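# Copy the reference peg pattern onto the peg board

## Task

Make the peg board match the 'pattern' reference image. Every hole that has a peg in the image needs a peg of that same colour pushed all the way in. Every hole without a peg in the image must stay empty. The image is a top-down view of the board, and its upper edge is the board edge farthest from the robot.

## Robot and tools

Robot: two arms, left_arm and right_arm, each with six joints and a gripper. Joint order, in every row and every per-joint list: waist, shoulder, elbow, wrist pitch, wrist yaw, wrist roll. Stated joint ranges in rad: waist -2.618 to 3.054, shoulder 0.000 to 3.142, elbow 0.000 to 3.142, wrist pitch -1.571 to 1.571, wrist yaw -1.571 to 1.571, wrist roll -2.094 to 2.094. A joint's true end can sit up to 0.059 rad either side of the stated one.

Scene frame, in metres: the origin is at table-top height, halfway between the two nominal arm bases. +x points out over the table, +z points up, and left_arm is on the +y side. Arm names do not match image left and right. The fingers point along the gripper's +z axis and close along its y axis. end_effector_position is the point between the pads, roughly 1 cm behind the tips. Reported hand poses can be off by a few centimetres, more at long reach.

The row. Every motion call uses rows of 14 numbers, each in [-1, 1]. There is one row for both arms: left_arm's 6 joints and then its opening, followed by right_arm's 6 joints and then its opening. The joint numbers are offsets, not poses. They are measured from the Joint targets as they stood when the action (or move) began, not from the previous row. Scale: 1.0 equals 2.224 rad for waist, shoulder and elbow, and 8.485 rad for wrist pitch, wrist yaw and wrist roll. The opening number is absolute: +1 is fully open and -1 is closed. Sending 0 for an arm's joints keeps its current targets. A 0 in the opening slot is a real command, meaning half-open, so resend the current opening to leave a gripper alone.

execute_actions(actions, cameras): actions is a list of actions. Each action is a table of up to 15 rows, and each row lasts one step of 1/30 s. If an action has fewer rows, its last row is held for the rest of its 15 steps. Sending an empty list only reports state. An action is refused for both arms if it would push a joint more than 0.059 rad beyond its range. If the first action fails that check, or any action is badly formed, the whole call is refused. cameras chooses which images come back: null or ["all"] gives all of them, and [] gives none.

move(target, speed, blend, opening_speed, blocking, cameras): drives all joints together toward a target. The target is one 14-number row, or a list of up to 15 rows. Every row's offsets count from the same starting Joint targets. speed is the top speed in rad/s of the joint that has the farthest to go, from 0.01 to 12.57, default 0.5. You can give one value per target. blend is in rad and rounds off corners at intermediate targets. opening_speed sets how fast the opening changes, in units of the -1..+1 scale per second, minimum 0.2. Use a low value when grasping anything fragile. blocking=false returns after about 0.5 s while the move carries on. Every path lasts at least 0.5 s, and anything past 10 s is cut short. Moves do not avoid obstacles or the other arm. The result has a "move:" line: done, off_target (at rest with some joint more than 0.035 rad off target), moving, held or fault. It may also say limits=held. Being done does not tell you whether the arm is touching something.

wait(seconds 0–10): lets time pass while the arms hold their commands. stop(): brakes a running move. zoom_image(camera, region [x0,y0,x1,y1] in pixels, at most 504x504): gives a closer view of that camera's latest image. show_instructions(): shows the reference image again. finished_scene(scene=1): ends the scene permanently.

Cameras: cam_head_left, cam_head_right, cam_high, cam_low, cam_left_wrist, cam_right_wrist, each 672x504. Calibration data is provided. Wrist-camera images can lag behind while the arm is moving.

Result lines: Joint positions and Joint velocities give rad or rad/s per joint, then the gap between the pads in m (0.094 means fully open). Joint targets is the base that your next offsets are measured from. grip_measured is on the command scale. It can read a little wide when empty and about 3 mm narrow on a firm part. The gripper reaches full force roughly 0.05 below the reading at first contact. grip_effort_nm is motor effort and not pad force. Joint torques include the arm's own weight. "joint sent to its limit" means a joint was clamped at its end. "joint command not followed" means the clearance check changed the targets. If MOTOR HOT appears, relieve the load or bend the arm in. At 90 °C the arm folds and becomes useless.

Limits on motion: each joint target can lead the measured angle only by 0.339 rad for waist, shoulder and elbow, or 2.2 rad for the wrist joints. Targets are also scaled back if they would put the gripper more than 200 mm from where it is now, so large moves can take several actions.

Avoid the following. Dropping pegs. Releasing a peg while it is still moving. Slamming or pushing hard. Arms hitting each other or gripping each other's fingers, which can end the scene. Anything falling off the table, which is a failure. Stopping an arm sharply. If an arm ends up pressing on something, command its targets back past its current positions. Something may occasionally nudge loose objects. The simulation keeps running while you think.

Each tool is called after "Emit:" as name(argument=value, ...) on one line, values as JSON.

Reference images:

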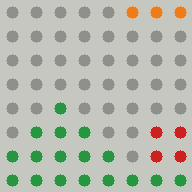

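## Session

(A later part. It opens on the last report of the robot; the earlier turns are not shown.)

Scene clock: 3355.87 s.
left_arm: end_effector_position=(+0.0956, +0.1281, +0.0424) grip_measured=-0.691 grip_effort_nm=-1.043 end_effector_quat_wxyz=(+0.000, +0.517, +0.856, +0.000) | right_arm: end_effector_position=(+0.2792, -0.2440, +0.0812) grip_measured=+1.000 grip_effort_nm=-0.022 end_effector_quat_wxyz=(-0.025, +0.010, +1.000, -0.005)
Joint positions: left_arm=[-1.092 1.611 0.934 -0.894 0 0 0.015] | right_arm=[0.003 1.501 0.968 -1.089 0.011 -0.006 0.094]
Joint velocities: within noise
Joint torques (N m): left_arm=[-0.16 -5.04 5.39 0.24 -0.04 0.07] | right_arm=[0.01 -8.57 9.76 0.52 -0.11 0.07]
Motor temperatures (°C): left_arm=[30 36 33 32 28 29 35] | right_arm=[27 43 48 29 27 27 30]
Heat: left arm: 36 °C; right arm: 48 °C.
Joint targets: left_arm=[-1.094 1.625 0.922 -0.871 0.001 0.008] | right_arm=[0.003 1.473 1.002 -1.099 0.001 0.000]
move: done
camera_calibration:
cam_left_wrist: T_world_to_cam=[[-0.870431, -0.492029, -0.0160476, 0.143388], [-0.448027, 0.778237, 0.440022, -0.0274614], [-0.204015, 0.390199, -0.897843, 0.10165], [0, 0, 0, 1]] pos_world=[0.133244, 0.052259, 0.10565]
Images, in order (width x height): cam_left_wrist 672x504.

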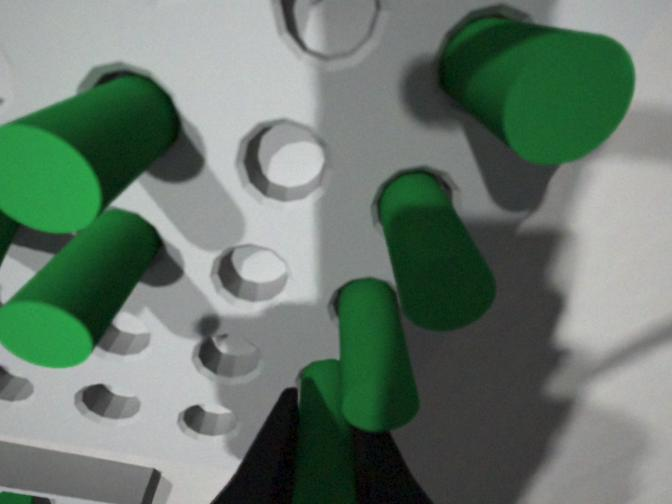

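Emit:
move(target=[[0,0.0025,-0.007,0.0028,0,0,-0.9,0,0,0,0,0,0,1],[0,0.0025,-0.007,0.0029,0,0,-0.4,0,0,0,0,0,0,1],[0,-0.04,0.03,-0.008,0,0,-0.3,0,0,0,0,0,0,1],[0,-0.12,0.07,-0.018,0,0,-0.3,0,0,0,0,0,0,1]], speed=[0.15,0.15,0.3,0.6], cameras=["cam_left_wrist"])

Scene clock: 3366.10 s.
left_arm: end_effector_position=(+0.1052, +0.1097, +0.1336) grip_measured=-0.301 grip_effort_nm=0.071 end_effector_quat_wxyz=(+0.106, +0.513, +0.849, -0.064) | right_arm: end_effector_position=(+0.2792, -0.2440, +0.0812) grip_measured=+1.000 grip_effort_nm=-0.017 end_effector_quat_wxyz=(-0.025, +0.010, +1.000, -0.005)
Joint positions: left_arm=[-1.092 1.37 1.058 -1.012 0 0 0.033] | right_arm=[0.003 1.501 0.968 -1.089 0.011 -0.006 0.094]
Joint velocities: within noise
Joint torques (N m): left_arm=[-0.09 -5.93 9.54 0.35 0 0.08] | right_arm=[0.03 -8.58 9.73 0.51 -0.11 0.08]
Motor temperatures (°C): left_arm=[30 36 34 32 28 29 35] | right_arm=[27 43 48 29 27 27 30]
Heat: left arm: 36 °C; right arm: 48 °C.
Joint targets: left_arm=[-1.094 1.358 1.077 -1.023 0.001 0.008] | right_arm=[0.003 1.473 1.002 -1.099 0.001 0.000]
move: done
camera_calibration:
cam_left_wrist: T_world_to_cam=[[-0.869014, -0.494719, -0.00821005, 0.143331], [-0.485567, 0.849516, 0.206268, -0.0216914], [-0.0950703, 0.183237, -0.978461, 0.214709], [0, 0, 0, 1]] pos_world=[0.134437, 0.0499934, 0.215735]
Images, in order (width x height): cam_left_wrist 672x504.

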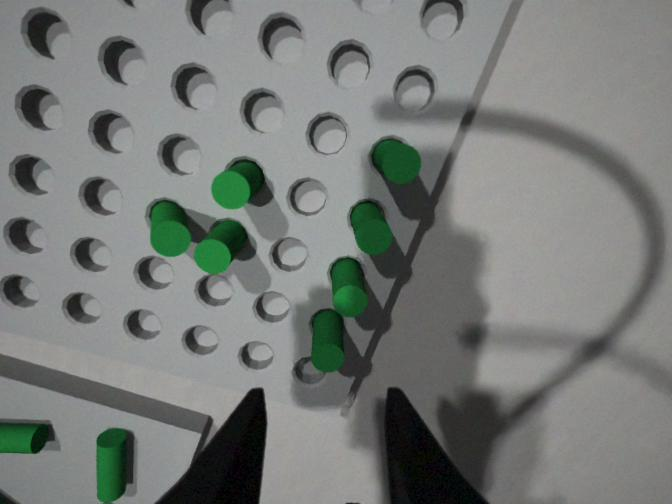

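Emit:
move(target=[[0.4357,0.12,0.06,0,0,-0.0619,-0.1,0,0,0,0,0,0,1],[0.4357,0.2149,0.0962,0,0,-0.0619,-0.1,0,0,0,0,0,0,1]], speed=[1.2,0.6], blend=[0.1,0], cameras=["cam_left_wrist"])

Scene clock: 3431.77 s.
left_arm: end_effector_position=(+0.2958, +0.3195, +0.0614) grip_measured=-0.101 grip_effort_nm=0.046 end_effector_quat_wxyz=(-0.004, -0.194, +0.981, +0.000) | right_arm: end_effector_position=(+0.2792, -0.2440, +0.0812) grip_measured=+1.000 grip_effort_nm=-0.022 end_effector_quat_wxyz=(-0.025, +0.010, +1.000, -0.005)
Joint positions: left_arm=[-0.123 1.825 1.264 -1.016 0.002 -0.508 0.042] | right_arm=[0.003 1.501 0.968 -1.089 0.011 -0.006 0.094]
Joint velocities: within noise
Joint torques (N m): left_arm=[-0.25 -7.64 9.51 -0.12 -0.01 -0.15] | right_arm=[0.05 -8.57 9.77 0.52 -0.11 0.08]
Motor temperatures (°C): left_arm=[30 35 37 32 28 29 33] | right_arm=[27 43 48 29 27 27 30]
Heat: left arm: 37 °C; right arm: 48 °C.
Joint targets: left_arm=[-0.125 1.836 1.291 -1.023 0.001 -0.517] | right_arm=[0.003 1.473 1.002 -1.099 0.001 0.000]
move: done
camera_calibration:
cam_left_wrist: T_world_to_cam=[[0.408971, -0.912377, -0.0176321, 0.168051], [-0.813645, -0.373327, 0.445656, 0.380641], [-0.413189, -0.167914, -0.895031, 0.324942], [0, 0, 0, 1]] pos_world=[0.37524, 0.349992, 0.124162]
Images, in order (width x height): cam_left_wrist 672x504.

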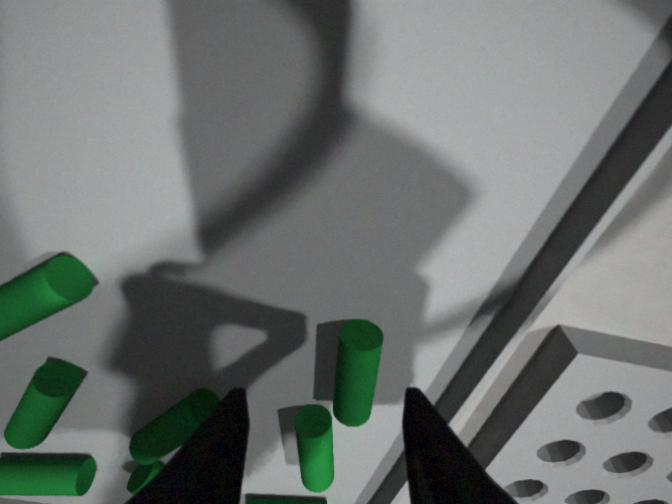

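Emit:
move(target=[[-0.0229,-0.012,-0.012,0,0,-0.0037,-0.25,0,0,0,0,0,0,1],[-0.0229,0.022,-0.071,0.0229,0,-0.0037,-0.25,0,0,0,0,0,0,1]], speed=[0.4,0.3], cameras=["cam_left_wrist"])

Scene clock: 3452.17 s.
left_arm: end_effector_position=(+0.2864, +0.3031, +0.0212) grip_measured=-0.249 grip_effort_nm=-0.076 end_effector_quat_wxyz=(-0.008, -0.183, +0.983, +0.001) | right_arm: end_effector_position=(+0.2792, -0.2440, +0.0812) grip_measured=+1.000 grip_effort_nm=-0.012 end_effector_quat_wxyz=(-0.025, +0.010, +1.000, -0.005)
Joint positions: left_arm=[-0.177 1.867 1.146 -0.864 0.003 -0.54 0.035] | right_arm=[0.003 1.501 0.968 -1.089 0.011 -0.006 0.094]
Joint velocities: within noise
Joint torques (N m): left_arm=[-0.01 -7.02 5.23 0.33 0 -0.11] | right_arm=[0.02 -8.57 9.76 0.52 -0.12 0.08]
Motor temperatures (°C): left_arm=[30 35 36 32 28 29 33] | right_arm=[27 43 48 29 27 27 30]
Heat: left arm: 36 °C; right arm: 48 °C.
Joint targets: left_arm=[-0.176 1.885 1.134 -0.829 0.001 -0.549] | right_arm=[0.003 1.473 1.002 -1.099 0.001 0.000]
move: off_target (left_arm); left_arm: the wrist pitch is farthest, 0.036 rad from its target
camera_calibration:
cam_left_wrist: T_world_to_cam=[[0.387855, -0.921469, -0.0215498, 0.165131], [-0.818349, -0.35502, 0.451957, 0.380431], [-0.424115, -0.157658, -0.891779, 0.282306], [0, 0, 0, 1]] pos_world=[0.367009, 0.331731, 0.0833748]
Images, in order (width x height): cam_left_wrist 672x504.

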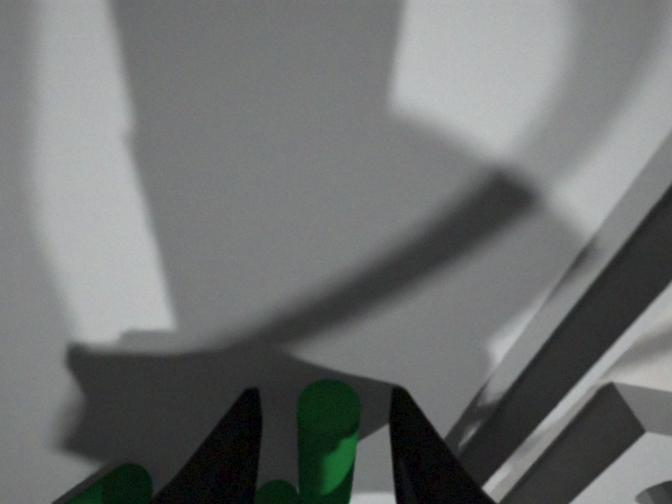

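Emit:
move(target=[[0,0,0,0,0,0,-0.9,0,0,0,0,0,0,1],[0,-0.0508,0.0625,-0.0233,0,0,-0.9,0,0,0,0,0,0,1],[-0.134,0.2237,0.4627,-0.0623,0,0.0648,-0.9,0,0,0,0,0,0,1],[-0.134,0.2374,0.3727,-0.0372,0,0.0648,-0.4,0,0,0,0,0,0,1],[-0.134,0.2014,0.4627,-0.0623,0,0.0648,-0.4,0,0,0,0,0,0,1],[-0.134,0.0292,0.1646,0.0623,0,0.0648,-0.4,0,0,0,0,0,0,1],[-0.134,-0.0589,-0.2397,0.1815,0,0.0648,-0.4,0,0,0,0,0,0,1]], speed=[0.5,0.5,1.2,0.4,0.5,1.4,1.2], blend=[0,0,0,0,0,0.15,0], cameras=["cam_left_wrist"])

Scene clock: 3474.67 s.
left_arm: end_effector_position=(+0.3705, +0.1544, +0.0718) grip_measured=-0.401 grip_effort_nm=0.066 end_effector_quat_wxyz=(+0.500, +0.199, +0.834, -0.124) | right_arm: end_effector_position=(+0.2792, -0.2440, +0.0812) grip_measured=+1.000 grip_effort_nm=-0.012 end_effector_quat_wxyz=(-0.025, +0.010, +1.000, -0.005)
Joint positions: left_arm=[-0.479 1.785 0.608 0.688 0.004 -0.007 0.028] | right_arm=[0.003 1.501 0.968 -1.089 0.011 -0.006 0.094]
Joint velocities: within noise
Joint torques (N m): left_arm=[0.28 -10.36 5.44 1.85 -0.04 0.08] | right_arm=[0.02 -8.58 9.77 0.52 -0.11 0.07]
Motor temperatures (°C): left_arm=[30 38 35 32 28 29 33] | right_arm=[27 43 48 29 27 27 30]
Heat: left arm: 38 °C; right arm: 48 °C.
Joint targets: left_arm=[-0.474 1.755 0.600 0.711 0.001 0.001] | right_arm=[0.003 1.473 1.002 -1.099 0.001 0.000]
move: done
camera_calibration:
cam_left_wrist: T_world_to_cam=[[-0.429706, -0.902556, 0.0272937, 0.293027], [-0.73842, 0.333843, -0.585905, 0.312173], [0.519701, -0.271921, -0.80992, 0.00168327], [0, 0, 0, 1]] pos_world=[0.355555, 0.160714, 0.176269]
Images, in order (width x height): cam_left_wrist 672x504.

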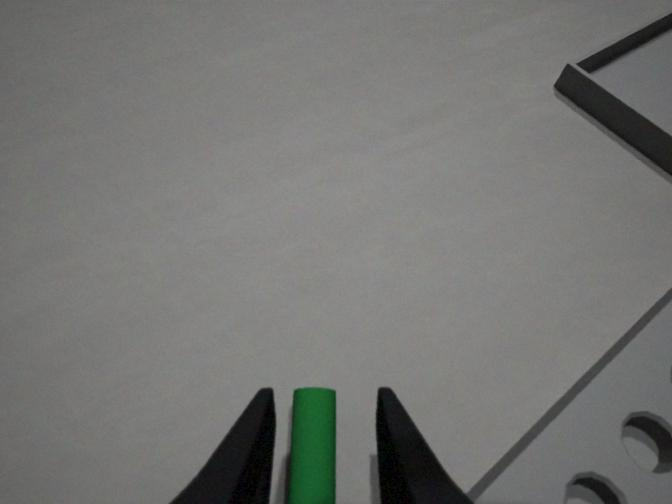

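Emit:
move(target=[[0,0.098,-0.0211,0.0205,0,0,-0.4,0,0,0,0,0,0,1],[0,0.098,-0.0211,0.0206,0,0,-0.9,0,0,0,0,0,0,1],[0,0.0207,0.0085,-0.006,0,0,-0.9,0,0,0,0,0,0,1],[0,-0.0018,0.2693,-0.0602,0,0,-0.9,0,0,0,0,0,0,1],[-0.0665,0.2217,0.5283,-0.2638,0,0.001,-0.9,0,0,0,0,0,0,1],[-0.0665,0.2298,0.4995,-0.2557,0,0.001,-0.9,0,0,0,0,0,0,1]], speed=[0.4,0.3,0.4,1.2,1.4,0.3], blend=[0,0,0,0.15,0,0], cameras=["cam_left_wrist"])

Scene clock: 3498.23 s.
left_arm: end_effector_position=(+0.2392, +0.1704, +0.0441) grip_measured=-0.720 grip_effort_nm=-1.048 end_effector_quat_wxyz=(-0.202, +0.294, +0.932, +0.063) | right_arm: end_effector_position=(+0.2792, -0.2440, +0.0812) grip_measured=+1.000 grip_effort_nm=-0.017 end_effector_quat_wxyz=(-0.025, +0.010, +1.000, -0.005)
Joint positions: left_arm=[-0.62 2.243 1.721 -1.474 0.003 -0.001 0.013] | right_arm=[0.003 1.501 0.968 -1.089 0.011 -0.006 0.094]
Joint velocities: within noise
Joint torques (N m): left_arm=[-0.23 -9.57 5.12 -0.68 -0.03 0.13] | right_arm=[0.02 -8.55 9.76 0.52 -0.11 0.08]
Motor temperatures (°C): left_arm=[30 37 34 35 28 29 33] | right_arm=[27 43 48 29 27 27 30]
Heat: left arm: 37 °C; right arm: 48 °C.
Joint targets: left_arm=[-0.622 2.266 1.711 -1.459 0.001 0.010] | right_arm=[0.003 1.473 1.002 -1.099 0.001 0.000]
move: done
camera_calibration:
cam_left_wrist: T_world_to_cam=[[-0.556483, -0.830484, -0.0249788, 0.272253], [-0.539854, 0.33856, 0.770671, 0.0854342], [-0.631573, 0.44235, -0.636743, 0.197869], [0, 0, 0, 1]] pos_world=[0.322594, 0.10965, 0.0669503]
Images, in order (width x height): cam_left_wrist 672x504.

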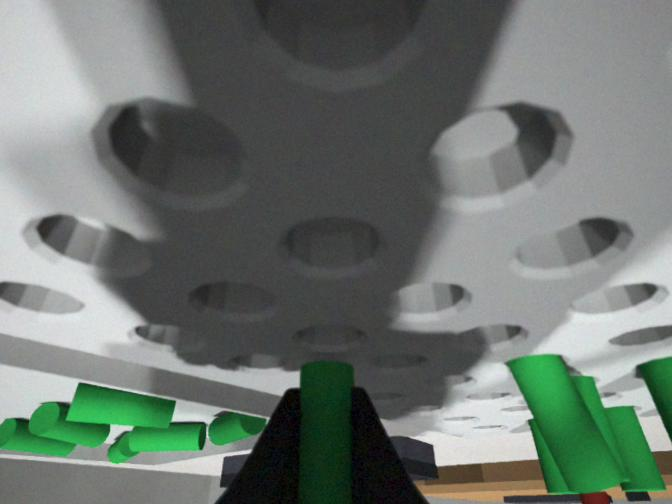

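Emit:
move(target=[[0,0.004,-0.0063,0.0025,0,0,-0.9,0,0,0,0,0,0,1],[0,0.004,-0.0060,0.0024,0,0,-0.4,0,0,0,0,0,0,1],[0,-0.0319,0.0319,-0.005,0,0,-0.4,0,0,0,0,0,0,1],[0,-0.0926,0.04,-0.005,0,0,-0.3,0,0,0,0,0,0,1],[0,-0.2275,-0.1646,0.0403,0,0,-0.2,0,0,0,0,0,0,1]], speed=[0.15,0.15,0.3,0.4,0.7], cameras=["cam_left_wrist"])

Scene clock: 3516.43 s.
left_arm: end_effector_position=(+0.2402, +0.1698, +0.0937) grip_measured=-0.202 grip_effort_nm=0.066 end_effector_quat_wxyz=(-0.002, +0.302, +0.953, -0.001) | right_arm: end_effector_position=(+0.2792, -0.2440, +0.0812) grip_measured=+1.000 grip_effort_nm=-0.017 end_effector_quat_wxyz=(-0.025, +0.010, +1.000, -0.005)
Joint positions: left_arm=[-0.62 1.794 1.358 -1.137 0.003 -0.001 0.038] | right_arm=[0.003 1.501 0.968 -1.089 0.011 -0.006 0.094]
Joint velocities: within noise
Joint torques (N m): left_arm=[-0.21 -11.66 5.89 0.22 0 0.12] | right_arm=[0.02 -8.55 9.74 0.52 -0.11 0.08]
Motor temperatures (°C): left_arm=[30 39 34 33 28 29 33] | right_arm=[27 43 48 29 27 27 30]
Heat: left arm: 39 °C; right arm: 48 °C.
Joint targets: left_arm=[-0.622 1.760 1.345 -1.117 0.001 0.010] | right_arm=[0.003 1.473 1.002 -1.099 0.001 0.000]
move: done
camera_calibration:
cam_left_wrist: T_world_to_cam=[[-0.550194, -0.834934, -0.0130919, 0.271619], [-0.752266, 0.488792, 0.44179, 0.104274], [-0.362467, 0.252919, -0.897023, 0.222253], [0, 0, 0, 1]] pos_world=[0.308445, 0.119604, 0.156854]
Images, in order (width x height): cam_left_wrist 672x504.

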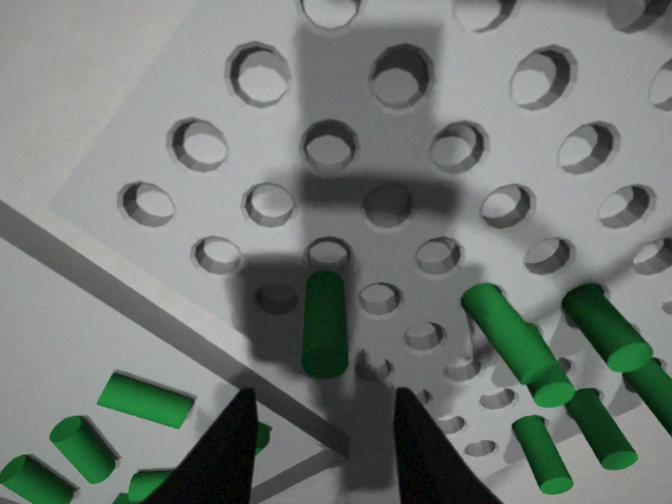

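Emit:
move(target=[[0,0.0409,-0.0603,0.0205,0,0,-0.2,0,0,0,0,0,0,1],[0,0.0409,-0.0603,0.0206,0,0,-0.9,0,0,0,0,0,0,1],[0,-0.0027,0.0135,-0.0038,0,0,-0.9,0,0,0,0,0,0,1],[-0.1911,-0.1574,-0.156,-0.0009,0,0,-0.9,0,0,0,0,0,0,1],[-0.1911,-0.1088,-0.2284,0.0253,0,0,-0.9,0,0,0,0,0,0,1]], speed=[0.3,0.3,0.4,0.8,0.3], cameras=["cam_left_wrist"])

Emit:
zoom_image(camera="cam_left_wrist", region=[220, 280, 440, 450])

Scene clock: 3537.13 s.
left_arm: end_effector_position=(+0.0915, +0.1588, +0.0459) grip_measured=-0.691 grip_effort_nm=-1.057 end_effector_quat_wxyz=(-0.006, +0.497, +0.868, +0.003) | right_arm: end_effector_position=(+0.2792, -0.2440, +0.0812) grip_measured=+1.000 grip_effort_nm=-0.022 end_effector_quat_wxyz=(-0.025, +0.010, +1.000, -0.005)
Joint positions: left_arm=[-1.045 1.508 0.847 -0.923 0.001 0.001 0.015] | right_arm=[0.003 1.501 0.968 -1.089 0.011 -0.006 0.094]
Joint velocities: within noise
Joint torques (N m): left_arm=[-0.27 -4.46 5.71 0.18 0 0.1] | right_arm=[0.02 -8.58 9.77 0.52 -0.12 0.08]
Motor temperatures (°C): left_arm=[30 41 34 33 28 29 33] | right_arm=[27 43 48 29 27 27 30]
Heat: left arm: 41 °C; right arm: 48 °C.
Joint targets: left_arm=[-1.047 1.517 0.837 -0.902 0.001 0.009] | right_arm=[0.003 1.473 1.002 -1.099 0.001 0.000]
move: done
camera_calibration:
cam_left_wrist: T_world_to_cam=[[-0.846693, -0.531863, -0.0152833, 0.159057], [-0.480417, 0.751817, 0.451632, -0.0481301], [-0.228716, 0.389736, -0.892073, 0.0940583], [0, 0, 0, 1]] pos_world=[0.133062, 0.0841233, 0.108075]
Images, in order (width x height): cam_left_wrist 672x504.

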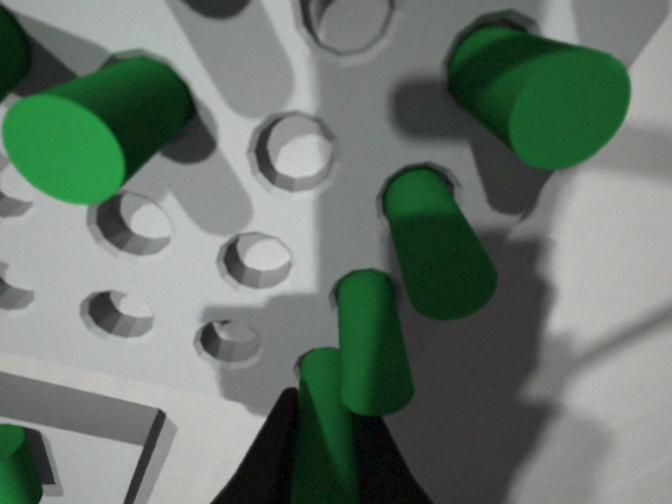

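Scaled by 2.291 from the camera's 672x504 image, which has a finer 960x720 frame.

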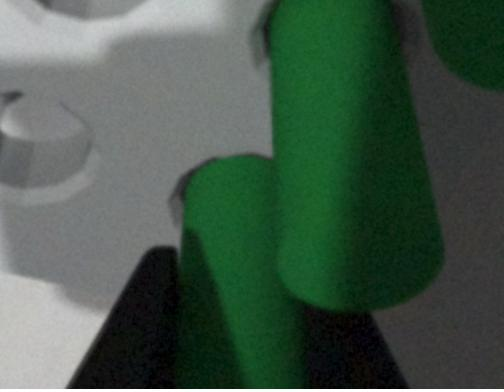

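Emit:
move(target=[[0,0.0016,-0.006,0.0027,0,0,-0.9,0,0,0,0,0,0,1]], speed=0.15, cameras=["cam_left_wrist"])

Emit:
zoom_image(camera="cam_left_wrist", region=[220, 280, 440, 450])

Scene clock: 3542.73 s.
left_arm: end_effector_position=(+0.0923, +0.1573, +0.0445) grip_measured=-0.691 grip_effort_nm=-1.048 end_effector_quat_wxyz=(-0.002, +0.497, +0.868, +0.001) | right_arm: end_effector_position=(+0.2792, -0.2440, +0.0812) grip_measured=+1.000 grip_effort_nm=-0.012 end_effector_quat_wxyz=(-0.025, +0.010, +1.000, -0.005)
Joint positions: left_arm=[-1.045 1.508 0.841 -0.909 0.001 0.001 0.015] | right_arm=[0.003 1.501 0.968 -1.089 0.011 -0.006 0.094]
Joint velocities: within noise
Joint torques (N m): left_arm=[-0.24 -4.1 4.97 0.28 0 0.1] | right_arm=[0.03 -8.57 9.74 0.52 -0.11 0.07]
Motor temperatures (°C): left_arm=[30 39 34 32 28 29 33] | right_arm=[27 43 48 29 27 27 30]
Heat: left arm: 39 °C; right arm: 48 °C.
Joint targets: left_arm=[-1.047 1.521 0.824 -0.879 0.001 0.009] | right_arm=[0.003 1.473 1.002 -1.099 0.001 0.000]
move: done
camera_calibration:
cam_left_wrist: T_world_to_cam=[[-0.846642, -0.531949, -0.015094, 0.159056], [-0.482489, 0.755338, 0.443473, -0.0460142], [-0.224504, 0.382746, -0.896161, 0.0944595], [0, 0, 0, 1]] pos_world=[0.133669, 0.0832122, 0.107458]
Images, in order (width x height): cam_left_wrist 672x504.

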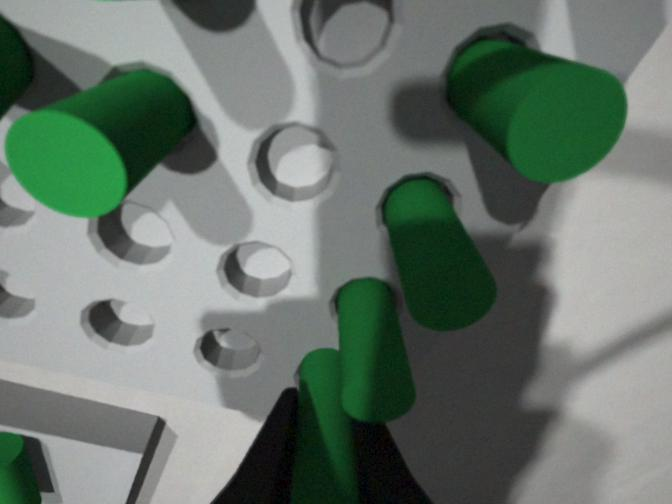

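Scaled by 2.291 from the camera's 672x504 image, which has a finer 960x720 frame.

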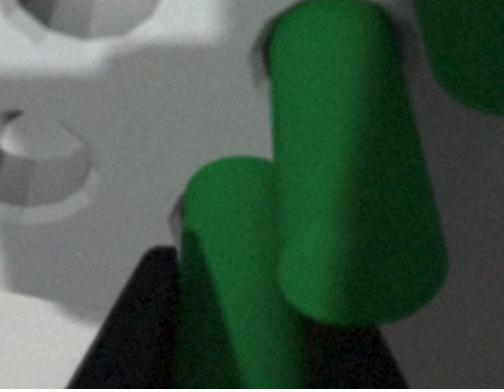

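Emit:
move(target=[[0,-0.0319,0.0162,-0.0048,0,0,-0.9,0,0,0,0,0,0,1],[0,-0.0072,0.0004,-0.002,0,0,-0.9,0,0,0,0,0,0,1]], speed=0.2, cameras=["cam_left_wrist"])

Emit:
zoom_image(camera="cam_left_wrist", region=[220, 280, 440, 450])

Scene clock: 3556.77 s.
left_arm: end_effector_position=(+0.0921, +0.1578, +0.0464) grip_measured=-0.691 grip_effort_nm=-1.043 end_effector_quat_wxyz=(+0.002, +0.497, +0.868, -0.002) | right_arm: end_effector_position=(+0.2792, -0.2440, +0.0812) grip_measured=+1.000 grip_effort_nm=-0.012 end_effector_quat_wxyz=(-0.025, +0.010, +1.000, -0.005)
Joint positions: left_arm=[-1.045 1.494 0.836 -0.909 0.001 0.001 0.014] | right_arm=[0.003 1.501 0.968 -1.089 0.011 -0.006 0.094]
Joint velocities: within noise
Joint torques (N m): left_arm=[-0.24 -4.23 5.49 0.1 -0.01 0.11] | right_arm=[0.03 -8.58 9.76 0.52 -0.12 0.08]
Motor temperatures (°C): left_arm=[30 37 34 32 28 29 34] | right_arm=[27 43 48 29 27 27 30]
Heat: left arm: 37 °C; right arm: 48 °C.
Joint targets: left_arm=[-1.047 1.505 0.824 -0.896 0.001 0.009] | right_arm=[0.003 1.473 1.002 -1.099 0.001 0.000]
move: done
camera_calibration:
cam_left_wrist: T_world_to_cam=[[-0.846598, -0.532028, -0.0147421, 0.159029], [-0.484463, 0.758848, 0.435254, -0.0472886], [-0.220381, 0.375628, -0.900187, 0.0968839], [0, 0, 0, 1]] pos_world=[0.133076, 0.0841007, 0.110141]
Images, in order (width x height): cam_left_wrist 672x504.

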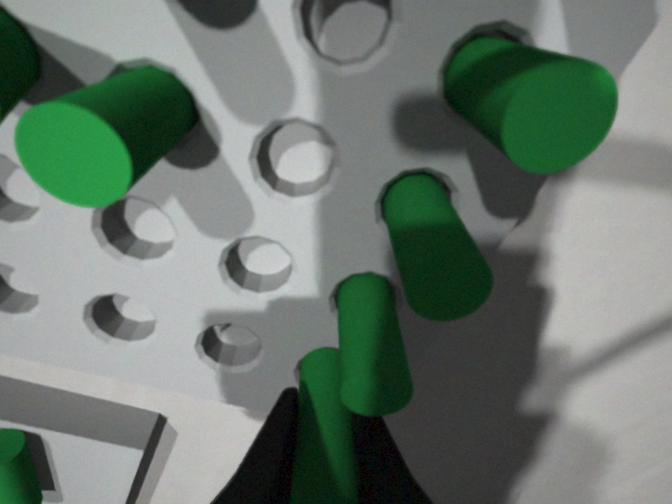

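Scaled by 2.291 from the camera's 672x504 image, which has a finer 960x720 frame.

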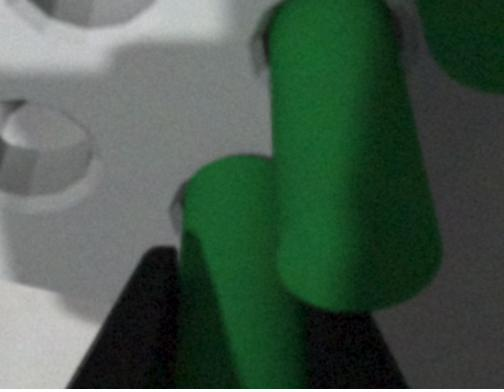

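Emit:
move(target=[[0,-0.03,0.012,-0.003,0,0,-0.9,0,0,0,0,0,0,1],[0,-0.0054,-0.0049,0.0004,0,0,-0.9,0,0,0,0,0,0,1]], speed=0.2, cameras=["cam_left_wrist"])

Emit:
zoom_image(camera="cam_left_wrist", region=[220, 280, 440, 450])

Scene clock: 3566.77 s.
left_arm: end_effector_position=(+0.0905, +0.1604, +0.0459) grip_measured=-0.691 grip_effort_nm=-1.043 end_effector_quat_wxyz=(+0.002, +0.497, +0.868, -0.002) | right_arm: end_effector_position=(+0.2792, -0.2440, +0.0812) grip_measured=+1.000 grip_effort_nm=-0.017 end_effector_quat_wxyz=(-0.025, +0.010, +1.000, -0.005)
Joint positions: left_arm=[-1.045 1.483 0.824 -0.908 0.001 0.001 0.014] | right_arm=[0.003 1.501 0.968 -1.089 0.011 -0.006 0.094]
Joint velocities: within noise
Joint torques (N m): left_arm=[-0.16 -4.08 5.71 0.12 0.02 0.09] | right_arm=[0.02 -8.59 9.74 0.53 -0.11 0.07]
Motor temperatures (°C): left_arm=[30 36 34 32 28 29 34] | right_arm=[27 43 48 29 27 27 30]
Heat: left arm: 36 °C; right arm: 48 °C.
Joint targets: left_arm=[-1.047 1.493 0.814 -0.893 0.001 0.009] | right_arm=[0.003 1.473 1.002 -1.099 0.001 0.000]
move: done
camera_calibration:
cam_left_wrist: T_world_to_cam=[[-0.846589, -0.532043, -0.0147437, 0.159189], [-0.484385, 0.758684, 0.435625, -0.0498842], [-0.220585, 0.375937, -0.900007, 0.0950698], [0, 0, 0, 1]] pos_world=[0.131575, 0.0868012, 0.109641]
Images, in order (width x height): cam_left_wrist 672x504.

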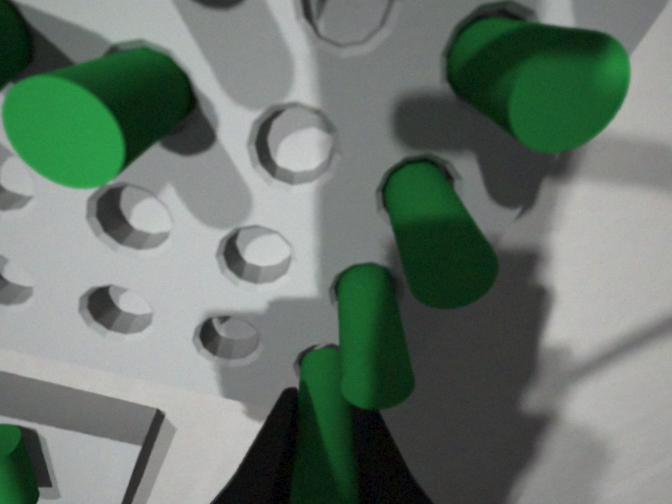

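Scaled by 2.291 from the camera's 672x504 image, which has a finer 960x720 frame.

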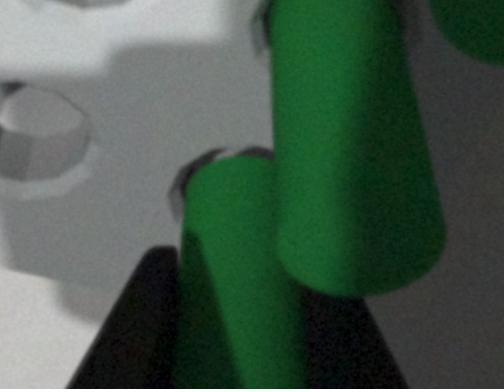

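Emit:
move(target=[[0,-0.03,0.01,-0.003,0,0,-0.9,0,0,0,0,0,0,1],[0,-0.0025,-0.006,0.0012,0,0,-0.9,0,0,0,0,0,0,1],[0,0.0,-0.0125,0.0035,0,0,-0.9,0,0,0,0,0,0,1]], speed=0.2, cameras=["cam_left_wrist"])

Emit:
zoom_image(camera="cam_left_wrist", region=[220, 280, 440, 450])

Scene clock: 3575.67 s.
left_arm: end_effector_position=(+0.0891, +0.1628, +0.0403) grip_measured=-0.691 grip_effort_nm=-1.048 end_effector_quat_wxyz=(+0.002, +0.497, +0.868, -0.002) | right_arm: end_effector_position=(+0.2792, -0.2440, +0.0812) grip_measured=+1.000 grip_effort_nm=-0.017 end_effector_quat_wxyz=(-0.025, +0.010, +1.000, -0.005)
Joint positions: left_arm=[-1.045 1.481 0.799 -0.883 0.001 0.001 0.014] | right_arm=[0.003 1.501 0.968 -1.089 0.011 -0.006 0.094]
Joint velocities: within noise
Joint torques (N m): left_arm=[-0.16 -4.07 5.39 0.2 -0.01 0.11] | right_arm=[0.05 -8.58 9.74 0.51 -0.12 0.07]
Motor temperatures (°C): left_arm=[30 35 34 32 28 29 34] | right_arm=[27 43 48 29 27 27 30]
Heat: left arm: 35 °C; right arm: 48 °C.
Joint targets: left_arm=[-1.047 1.493 0.786 -0.863 0.001 0.009] | right_arm=[0.003 1.473 1.002 -1.099 0.001 0.000]
move: done
camera_calibration:
cam_left_wrist: T_world_to_cam=[[-0.846598, -0.532028, -0.0147421, 0.159197], [-0.484463, 0.758848, 0.435254, -0.0499087], [-0.220381, 0.375628, -0.900187, 0.0888379], [0, 0, 0, 1]] pos_world=[0.130176, 0.0892007, 0.104041]
Images, in order (width x height): cam_left_wrist 672x504.

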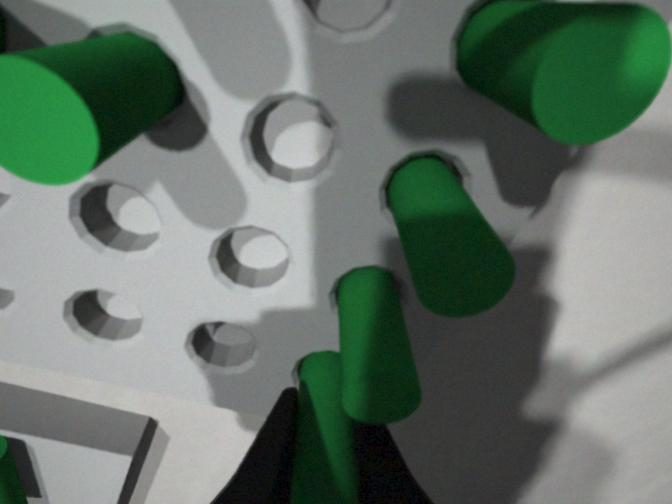

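Scaled by 2.291 from the camera's 672x504 image, which has a finer 960x720 frame.

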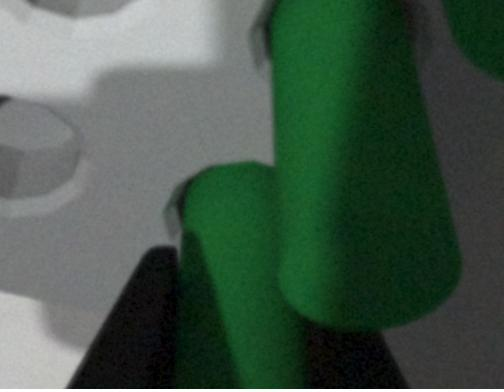

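Emit:
move(target=[[0,0.0025,-0.007,0.0028,0,0,-0.9,0,0,0,0,0,0,1],[0,0.0025,-0.007,0.0029,0,0,-0.5,0,0,0,0,0,0,1],[0,-0.04,0.03,-0.008,0,0,-0.3,0,0,0,0,0,0,1],[0,-0.12,0.07,-0.018,0,0,-0.3,0,0,0,0,0,0,1],[0.35,-0.09,0.08,-0.018,0,0,-0.3,0,0,0,0,0,0,1]], speed=[0.15,0.15,0.3,0.6,1.0], cameras=["cam_left_wrist"])

Scene clock: 3586.93 s.
left_arm: end_effector_position=(+0.2145, +0.2919, +0.1163) grip_measured=-0.301 grip_effort_nm=0.056 end_effector_quat_wxyz=(+0.106, +0.133, +0.985, -0.015) | right_arm: end_effector_position=(+0.2792, -0.2440, +0.0812) grip_measured=+1.000 grip_effort_nm=-0.012 end_effector_quat_wxyz=(-0.025, +0.010, +1.000, -0.005)
Joint positions: left_arm=[-0.272 1.284 0.932 -1.004 0.001 0.002 0.033] | right_arm=[0.003 1.501 0.968 -1.089 0.011 -0.006 0.094]
Joint velocities: within noise
Joint torques (N m): left_arm=[0.35 -3.12 10.51 0.32 0.02 0.09] | right_arm=[0.03 -8.57 9.73 0.52 -0.12 0.07]
Motor temperatures (°C): left_arm=[30 35 34 32 28 29 34] | right_arm=[27 43 48 29 27 27 30]
Heat: left arm: 35 °C; right arm: 48 °C.
Joint targets: left_arm=[-0.268 1.293 0.964 -1.016 0.001 0.009] | right_arm=[0.003 1.473 1.002 -1.099 0.001 0.000]
move: done
camera_calibration:
cam_left_wrist: T_world_to_cam=[[-0.232969, -0.972447, -0.00848048, 0.331342], [-0.945102, 0.224346, 0.237596, 0.157565], [-0.229147, 0.0633675, -0.971327, 0.237726], [0, 0, 0, 1]] pos_world=[0.280581, 0.2718, 0.196283]
Images, in order (width x height): cam_left_wrist 672x504.

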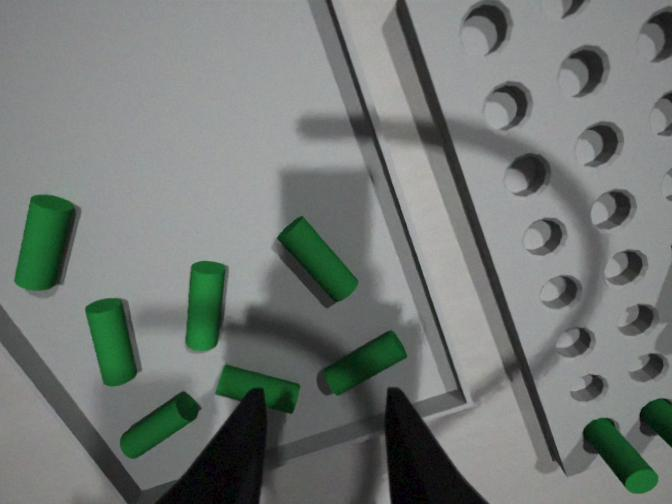

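Emit:
move(target=[[0.1925,0.2055,0.1007,0.0019,0,0.0891,-0.1,0,0,0,0,0,0,1],[0.1925,0.2361,0.0369,0.0242,0,0.0891,-0.1,0,0,0,0,0,0,1]], speed=[1.2,0.3], cameras=["cam_left_wrist"])

Scene clock: 3629.90 s.
left_arm: end_effector_position=(+0.2674, +0.4073, +0.0213) grip_measured=-0.101 grip_effort_nm=0.071 end_effector_quat_wxyz=(-0.007, +0.289, +0.957, -0.002) | right_arm: end_effector_position=(+0.2792, -0.2440, +0.0812) grip_measured=+1.000 grip_effort_nm=-0.022 end_effector_quat_wxyz=(-0.025, +0.010, +1.000, -0.005)
Joint positions: left_arm=[0.16 1.8 1.059 -0.843 -0.003 0.753 0.042] | right_arm=[0.003 1.501 0.968 -1.089 0.011 -0.006 0.094]
Joint velocities: within noise
Joint torques (N m): left_arm=[0.02 -6.38 5.07 0.32 0.03 0.13] | right_arm=[0.03 -8.57 9.74 0.52 -0.11 0.08]
Motor temperatures (°C): left_arm=[30 34 35 32 28 29 33] | right_arm=[27 43 48 29 27 27 30]
Heat: left arm: 35 °C; right arm: 48 °C.
Joint targets: left_arm=[0.160 1.818 1.046 -0.811 0.001 0.766] | right_arm=[0.003 1.473 1.002 -1.099 0.001 0.000]
move: done
camera_calibration:
cam_left_wrist: T_world_to_cam=[[-0.528441, -0.848923, -0.00898461, 0.483771], [-0.760011, 0.468326, 0.450615, 0.0509833], [-0.37833, 0.244952, -0.892673, 0.114489], [0, 0, 0, 1]] pos_world=[0.337707, 0.358763, 0.0835737]
Images, in order (width x height): cam_left_wrist 672x504.

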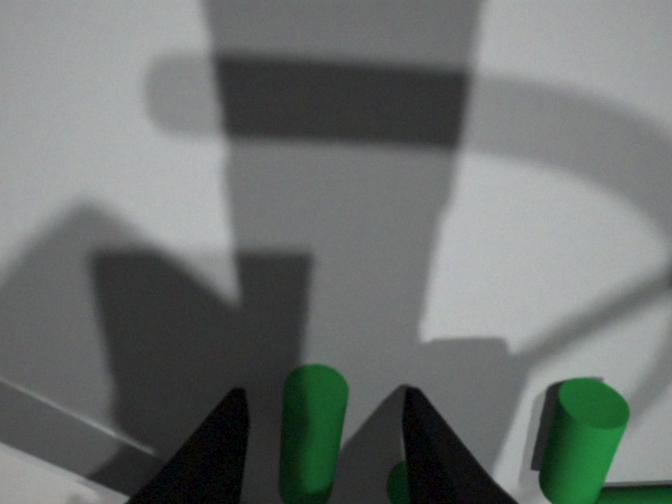

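Emit:
move(target=[[0,0,0,0,0,0,-0.9,0,0,0,0,0,0,1],[0,-0.0531,0.0643,-0.024,0,0,-0.9,0,0,0,0,0,0,1],[-0.2851,0.2538,0.5022,-0.0645,0,-0.0903,-0.9,0,0,0,0,0,0,1],[-0.2851,0.2675,0.4123,-0.0394,0,-0.0903,-0.4,0,0,0,0,0,0,1],[-0.2851,0.2316,0.5022,-0.0645,0,-0.0903,-0.4,0,0,0,0,0,0,1],[-0.2851,0.0594,0.2041,0.0602,0,-0.0903,-0.4,0,0,0,0,0,0,1],[-0.2851,-0.0288,-0.2001,0.1794,0,-0.0903,-0.4,0,0,0,0,0,0,1]], speed=[0.5,0.5,1.2,0.4,0.5,1.4,1.2], blend=[0,0,0,0,0,0.15,0], cameras=["cam_left_wrist"])

Scene clock: 3647.97 s.
left_arm: end_effector_position=(+0.3718, +0.1561, +0.0724) grip_measured=-0.401 grip_effort_nm=0.061 end_effector_quat_wxyz=(+0.502, +0.202, +0.833, -0.118) | right_arm: end_effector_position=(+0.2792, -0.2440, +0.0812) grip_measured=+1.000 grip_effort_nm=-0.012 end_effector_quat_wxyz=(-0.025, +0.010, +1.000, -0.005)
Joint positions: left_arm=[-0.475 1.785 0.609 0.689 0 0.007 0.028] | right_arm=[0.003 1.501 0.968 -1.089 0.011 -0.006 0.094]
Joint velocities: within noise
Joint torques (N m): left_arm=[0.03 -10.4 5.33 1.86 -0.01 -0.12] | right_arm=[0.05 -8.57 9.74 0.52 -0.11 0.07]
Motor temperatures (°C): left_arm=[30 36 35 32 28 29 33] | right_arm=[27 43 48 29 27 27 30]
Heat: left arm: 36 °C; right arm: 48 °C.
Joint targets: left_arm=[-0.474 1.754 0.601 0.712 0.001 -0.001] | right_arm=[0.003 1.473 1.002 -1.099 0.001 0.000]
move: done
camera_calibration:
cam_left_wrist: T_world_to_cam=[[-0.429805, -0.902819, 0.0136039, 0.296256], [-0.73378, 0.340471, -0.587917, 0.310199], [0.526151, -0.262672, -0.808807, -0.00194589], [0, 0, 0, 1]] pos_world=[0.355974, 0.161341, 0.176767]
Images, in order (width x height): cam_left_wrist 672x504.

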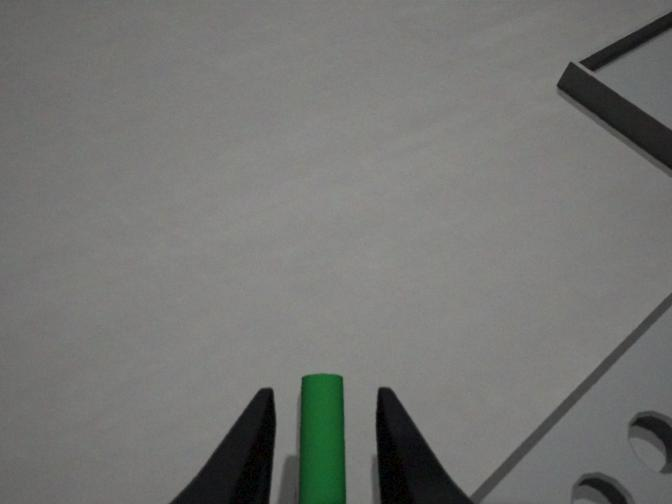

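Emit:
move(target=[[0,0.1016,-0.0135,0.0192,0,0,-0.4,0,0,0,0,0,0,1],[0,0.1016,-0.0135,0.0193,0,0,-0.9,0,0,0,0,0,0,1],[0,0.0207,0.0085,-0.006,0,0,-0.9,0,0,0,0,0,0,1],[0,-0.0018,0.2693,-0.0602,0,0,-0.9,0,0,0,0,0,0,1],[-0.0665,0.2217,0.5283,-0.2638,0,0.001,-0.9,0,0,0,0,0,0,1],[-0.0665,0.2293,0.5027,-0.2571,0,0.001,-0.9,0,0,0,0,0,0,1]], speed=[0.4,0.3,0.4,1.2,1.4,0.3], blend=[0,0,0,0.15,0,0], cameras=["cam_left_wrist"])

Scene clock: 3664.27 s.
left_arm: end_effector_position=(+0.2430, +0.1703, +0.0461) grip_measured=-0.711 grip_effort_nm=-1.053 end_effector_quat_wxyz=(-0.194, +0.299, +0.932, +0.066) | right_arm: end_effector_position=(+0.2792, -0.2440, +0.0812) grip_measured=+1.000 grip_effort_nm=-0.017 end_effector_quat_wxyz=(-0.025, +0.010, +1.000, -0.005)
Joint positions: left_arm=[-0.62 2.24 1.729 -1.472 -0.009 0.004 0.014] | right_arm=[0.003 1.501 0.968 -1.089 0.011 -0.006 0.094]
Joint velocities: within noise
Joint torques (N m): left_arm=[-0.12 -9.42 5.16 -0.79 0.09 0.07] | right_arm=[0.03 -8.57 9.74 0.53 -0.11 0.07]
Motor temperatures (°C): left_arm=[30 37 35 35 28 29 33] | right_arm=[27 43 48 29 27 27 30]
Heat: left arm: 37 °C; right arm: 48 °C.
Joint targets: left_arm=[-0.622 2.264 1.719 -1.470 0.001 0.008] | right_arm=[0.003 1.473 1.002 -1.099 0.001 0.000]
move: done
camera_calibration:
cam_left_wrist: T_world_to_cam=[[-0.564487, -0.824755, -0.0336563, 0.275682], [-0.548694, 0.344457, 0.761764, 0.087632], [-0.616676, 0.448473, -0.646979, 0.19737], [0, 0, 0, 1]] pos_world=[0.325415, 0.10867, 0.0702177]
Images, in order (width x height): cam_left_wrist 672x504.

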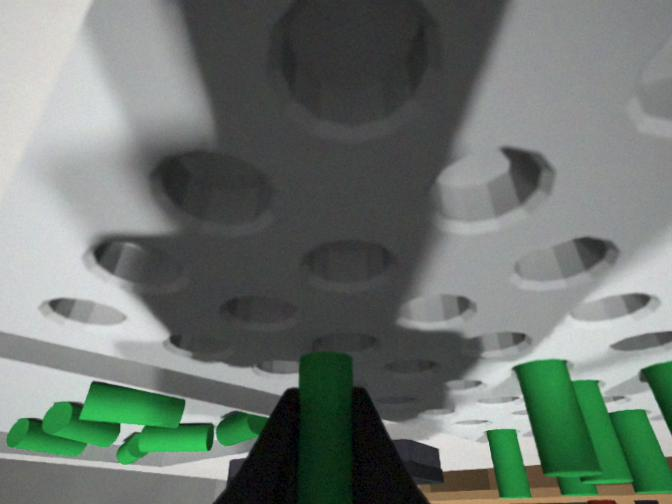

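Emit:
move(target=[[-0.0045,-0.0243,0.0005,-0.001,0,0,-0.9,0,0,0,0,0,0,1],[-0.0035,-0.0076,-0.0178,0.0052,0,0,-0.9,0,0,0,0,0,0,1]], speed=0.2, cameras=["cam_left_wrist"])

Scene clock: 3677.50 s.
left_arm: end_effector_position=(+0.2361, +0.1729, +0.0417) grip_measured=-0.711 grip_effort_nm=-1.053 end_effector_quat_wxyz=(-0.204, +0.301, +0.929, +0.070) | right_arm: end_effector_position=(+0.2792, -0.2440, +0.0812) grip_measured=+1.000 grip_effort_nm=-0.017 end_effector_quat_wxyz=(-0.025, +0.010, +1.000, -0.005)
Joint positions: left_arm=[-0.626 2.24 1.701 -1.468 -0.009 0.004 0.014] | right_arm=[0.003 1.501 0.968 -1.089 0.011 -0.006 0.094]
Joint velocities: within noise
Joint torques (N m): left_arm=[-0.35 -10.86 4.1 -0.46 0.09 0.05] | right_arm=[0.03 -8.57 9.73 0.52 -0.11 0.07]
Motor temperatures (°C): left_arm=[30 36 34 33 28 29 33] | right_arm=[27 43 48 29 27 27 30]
Heat: left arm: 36 °C; right arm: 48 °C.
Joint targets: left_arm=[-0.630 2.247 1.680 -1.426 0.001 0.008] | right_arm=[0.003 1.473 1.002 -1.099 0.001 0.000]
move: off_target (left_arm); left_arm: the wrist pitch is farthest, 0.042 rad from its target
camera_calibration:
cam_left_wrist: T_world_to_cam=[[-0.569793, -0.821089, -0.0338991, 0.27444], [-0.532069, 0.337163, 0.776675, 0.0828869], [-0.62629, 0.460581, -0.628989, 0.188468], [0, 0, 0, 1]] pos_world=[0.318511, 0.110589, 0.0634715]
Images, in order (width x height): cam_left_wrist 672x504.

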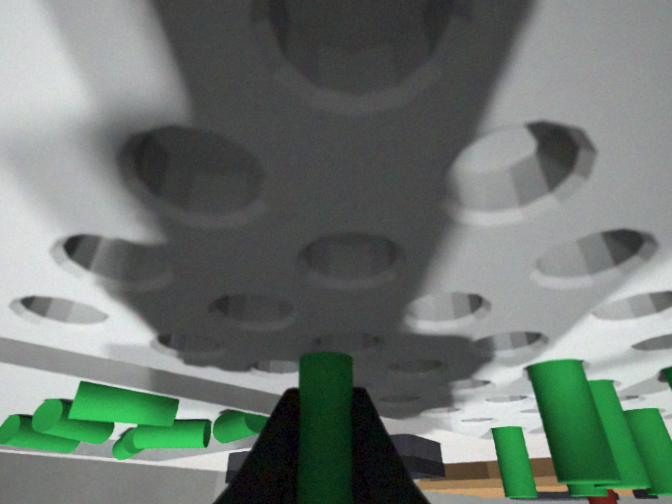

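Emit:
move(target=[[0,0,0.001,-0.001,0,0,-0.9,0,0,0,0,0,0,1],[0,0,0.001,-0.0011,0,0,-0.4,0,0,0,0,0,0,1],[0,-0.0234,0.0459,-0.0052,0,0,-0.4,0,0,0,0,0,0,1],[0,-0.0841,0.054,-0.0087,0,0,-0.3,0,0,0,0,0,0,1],[0,-0.219,-0.1506,0.0364,0,0,-0.2,0,0,0,0,0,0,1]], speed=[0.15,0.15,0.3,0.4,0.7], cameras=["cam_left_wrist"])

Scene clock: 3693.97 s.
left_arm: end_effector_position=(+0.2400, +0.1700, +0.0934) grip_measured=-0.202 grip_effort_nm=0.061 end_effector_quat_wxyz=(+0.000, +0.307, +0.952, +0.005) | right_arm: end_effector_position=(+0.2792, -0.2440, +0.0812) grip_measured=+1.000 grip_effort_nm=-0.012 end_effector_quat_wxyz=(-0.025, +0.010, +1.000, -0.005)
Joint positions: left_arm=[-0.626 1.795 1.357 -1.137 -0.009 0.004 0.038] | right_arm=[0.003 1.501 0.968 -1.089 0.011 -0.006 0.094]
Joint velocities: within noise
Joint torques (N m): left_arm=[-0.29 -11.63 5.93 0.17 0.11 0.03] | right_arm=[0.03 -8.57 9.74 0.52 -0.12 0.08]
Motor temperatures (°C): left_arm=[30 37 34 33 28 29 33] | right_arm=[27 43 48 29 27 27 30]
Heat: left arm: 37 °C; right arm: 48 °C.
Joint targets: left_arm=[-0.630 1.760 1.344 -1.117 0.001 0.008] | right_arm=[0.003 1.473 1.002 -1.099 0.001 0.000]
move: done
camera_calibration:
cam_left_wrist: T_world_to_cam=[[-0.559235, -0.828635, -0.0249087, 0.27398], [-0.749449, 0.492493, 0.442467, 0.102917], [-0.354376, 0.26611, -0.896439, 0.217603], [0, 0, 0, 1]] pos_world=[0.307463, 0.118437, 0.156354]
Images, in order (width x height): cam_left_wrist 672x504.

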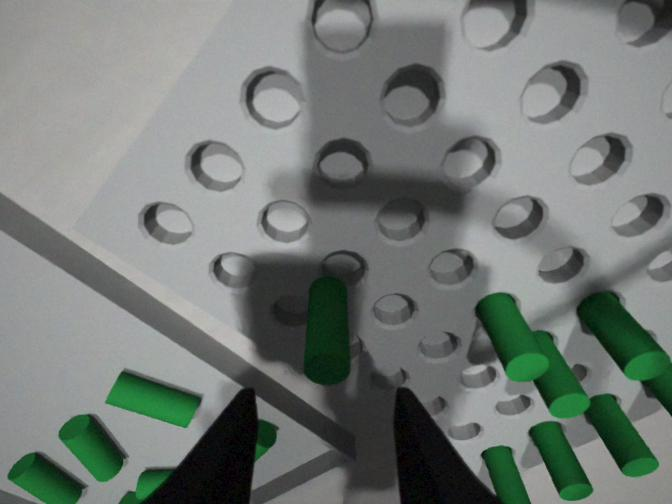

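Emit:
move(target=[[0,0.0373,-0.0652,0.0209,0,0,-0.2,0,0,0,0,0,0,1],[0,0.0373,-0.0652,0.021,0,0,-0.9,0,0,0,0,0,0,1],[0,-0.0063,0.0094,-0.0038,0,0,-0.9,0,0,0,0,0,0,1],[-0.2653,0.0958,0.1228,-0.0124,0,0,-0.9,0,0,0,0,0,0,1],[-0.2653,0.1129,0.0432,0.0126,0,0,-0.9,0,0,0,0,0,0,1]], speed=[0.3,0.3,0.4,0.8,0.3], cameras=["cam_left_wrist"])

Emit:
zoom_image(camera="cam_left_wrist", region=[220, 280, 440, 450])

Scene clock: 3727.60 s.
left_arm: end_effector_position=(+0.1023, +0.0114, +0.0516) grip_measured=-0.691 grip_effort_nm=-1.048 end_effector_quat_wxyz=(+0.000, +0.574, +0.819, +0.001) | right_arm: end_effector_position=(+0.2792, -0.2440, +0.0812) grip_measured=+1.000 grip_effort_nm=-0.012 end_effector_quat_wxyz=(-0.025, +0.010, +1.000, -0.005)
Joint positions: left_arm=[-1.224 1.992 1.45 -1.031 -0.001 0.004 0.015] | right_arm=[0.003 1.501 0.968 -1.089 0.011 -0.006 0.094]
Joint velocities: within noise
Joint torques (N m): left_arm=[0.39 -8.54 6.05 0.21 0 0.01] | right_arm=[0.03 -8.58 9.76 0.52 -0.11 0.07]
Motor temperatures (°C): left_arm=[30 40 35 32 28 29 33] | right_arm=[27 43 48 29 27 27 30]
Heat: left arm: 40 °C; right arm: 48 °C.
Joint targets: left_arm=[-1.220 2.011 1.441 -1.010 0.001 0.008] | right_arm=[0.003 1.473 1.002 -1.099 0.001 0.000]
move: done
camera_calibration:
cam_left_wrist: T_world_to_cam=[[-0.929021, -0.369643, -0.0168596, 0.0966828], [-0.338756, 0.831293, 0.440677, 0.0504571], [-0.148878, 0.41511, -0.897507, 0.150814], [0, 0, 0, 1]] pos_world=[0.129366, -0.068811, 0.114752]
Images, in order (width x height): cam_left_wrist 672x504.

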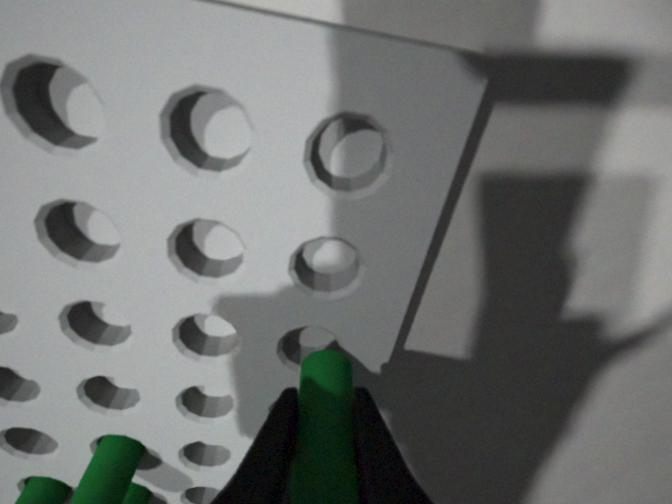

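Scaled by 2.291 from the camera's 672x504 image, which has a finer 960x720 frame.

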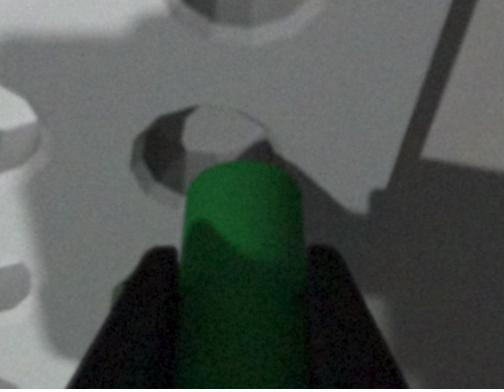

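Emit:
move(target=[[0.0063,0,0,0,0,0,-0.9,0,0,0,0,0,0,1],[0.0063,0.002,-0.005,0.002,0,0,-0.9,0,0,0,0,0,0,1]], speed=0.2, cameras=["cam_left_wrist"])

Emit:
zoom_image(camera="cam_left_wrist", region=[220, 280, 440, 450])

Scene clock: 3743.37 s.
left_arm: end_effector_position=(+0.1071, +0.0119, +0.0494) grip_measured=-0.691 grip_effort_nm=-1.057 end_effector_quat_wxyz=(+0.003, +0.569, +0.823, -0.002) | right_arm: end_effector_position=(+0.2792, -0.2440, +0.0812) grip_measured=+1.000 grip_effort_nm=-0.017 end_effector_quat_wxyz=(-0.025, +0.010, +1.000, -0.005)
Joint positions: left_arm=[-1.212 1.992 1.441 -1.014 -0.001 0.004 0.015] | right_arm=[0.003 1.501 0.968 -1.089 0.011 -0.006 0.094]
Joint velocities: within noise
Joint torques (N m): left_arm=[0.43 -7.97 5.68 0.23 0.02 0.04] | right_arm=[0.02 -8.57 9.72 0.53 -0.11 0.07]
Motor temperatures (°C): left_arm=[30 38 35 32 28 29 33] | right_arm=[27 43 48 29 27 27 30]
Heat: left arm: 38 °C; right arm: 48 °C.
Joint targets: left_arm=[-1.206 2.015 1.429 -0.993 0.001 0.008] | right_arm=[0.003 1.473 1.002 -1.099 0.001 0.000]
move: done
camera_calibration:
cam_left_wrist: T_world_to_cam=[[-0.924275, -0.381363, -0.0166493, 0.100823], [-0.35038, 0.83026, 0.433476, 0.0543506], [-0.151489, 0.406485, -0.901011, 0.149962], [0, 0, 0, 1]] pos_world=[0.134949, -0.0676325, 0.113237]
Images, in order (width x height): cam_left_wrist 672x504.

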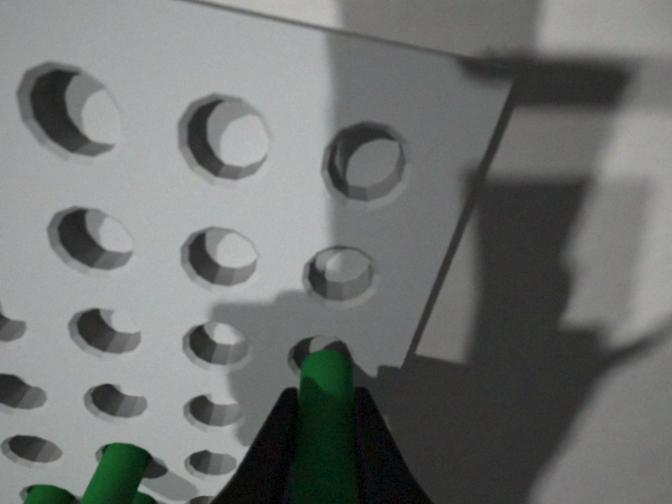

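Scaled by 2.291 from the camera's 672x504 image, which has a finer 960x720 frame.

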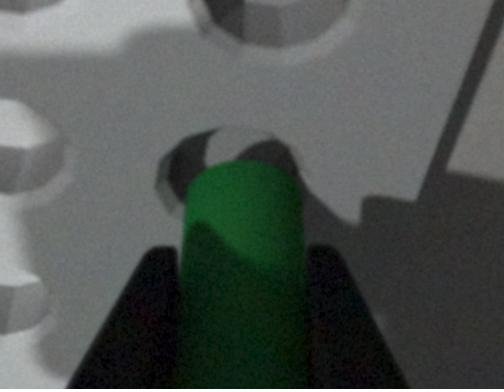

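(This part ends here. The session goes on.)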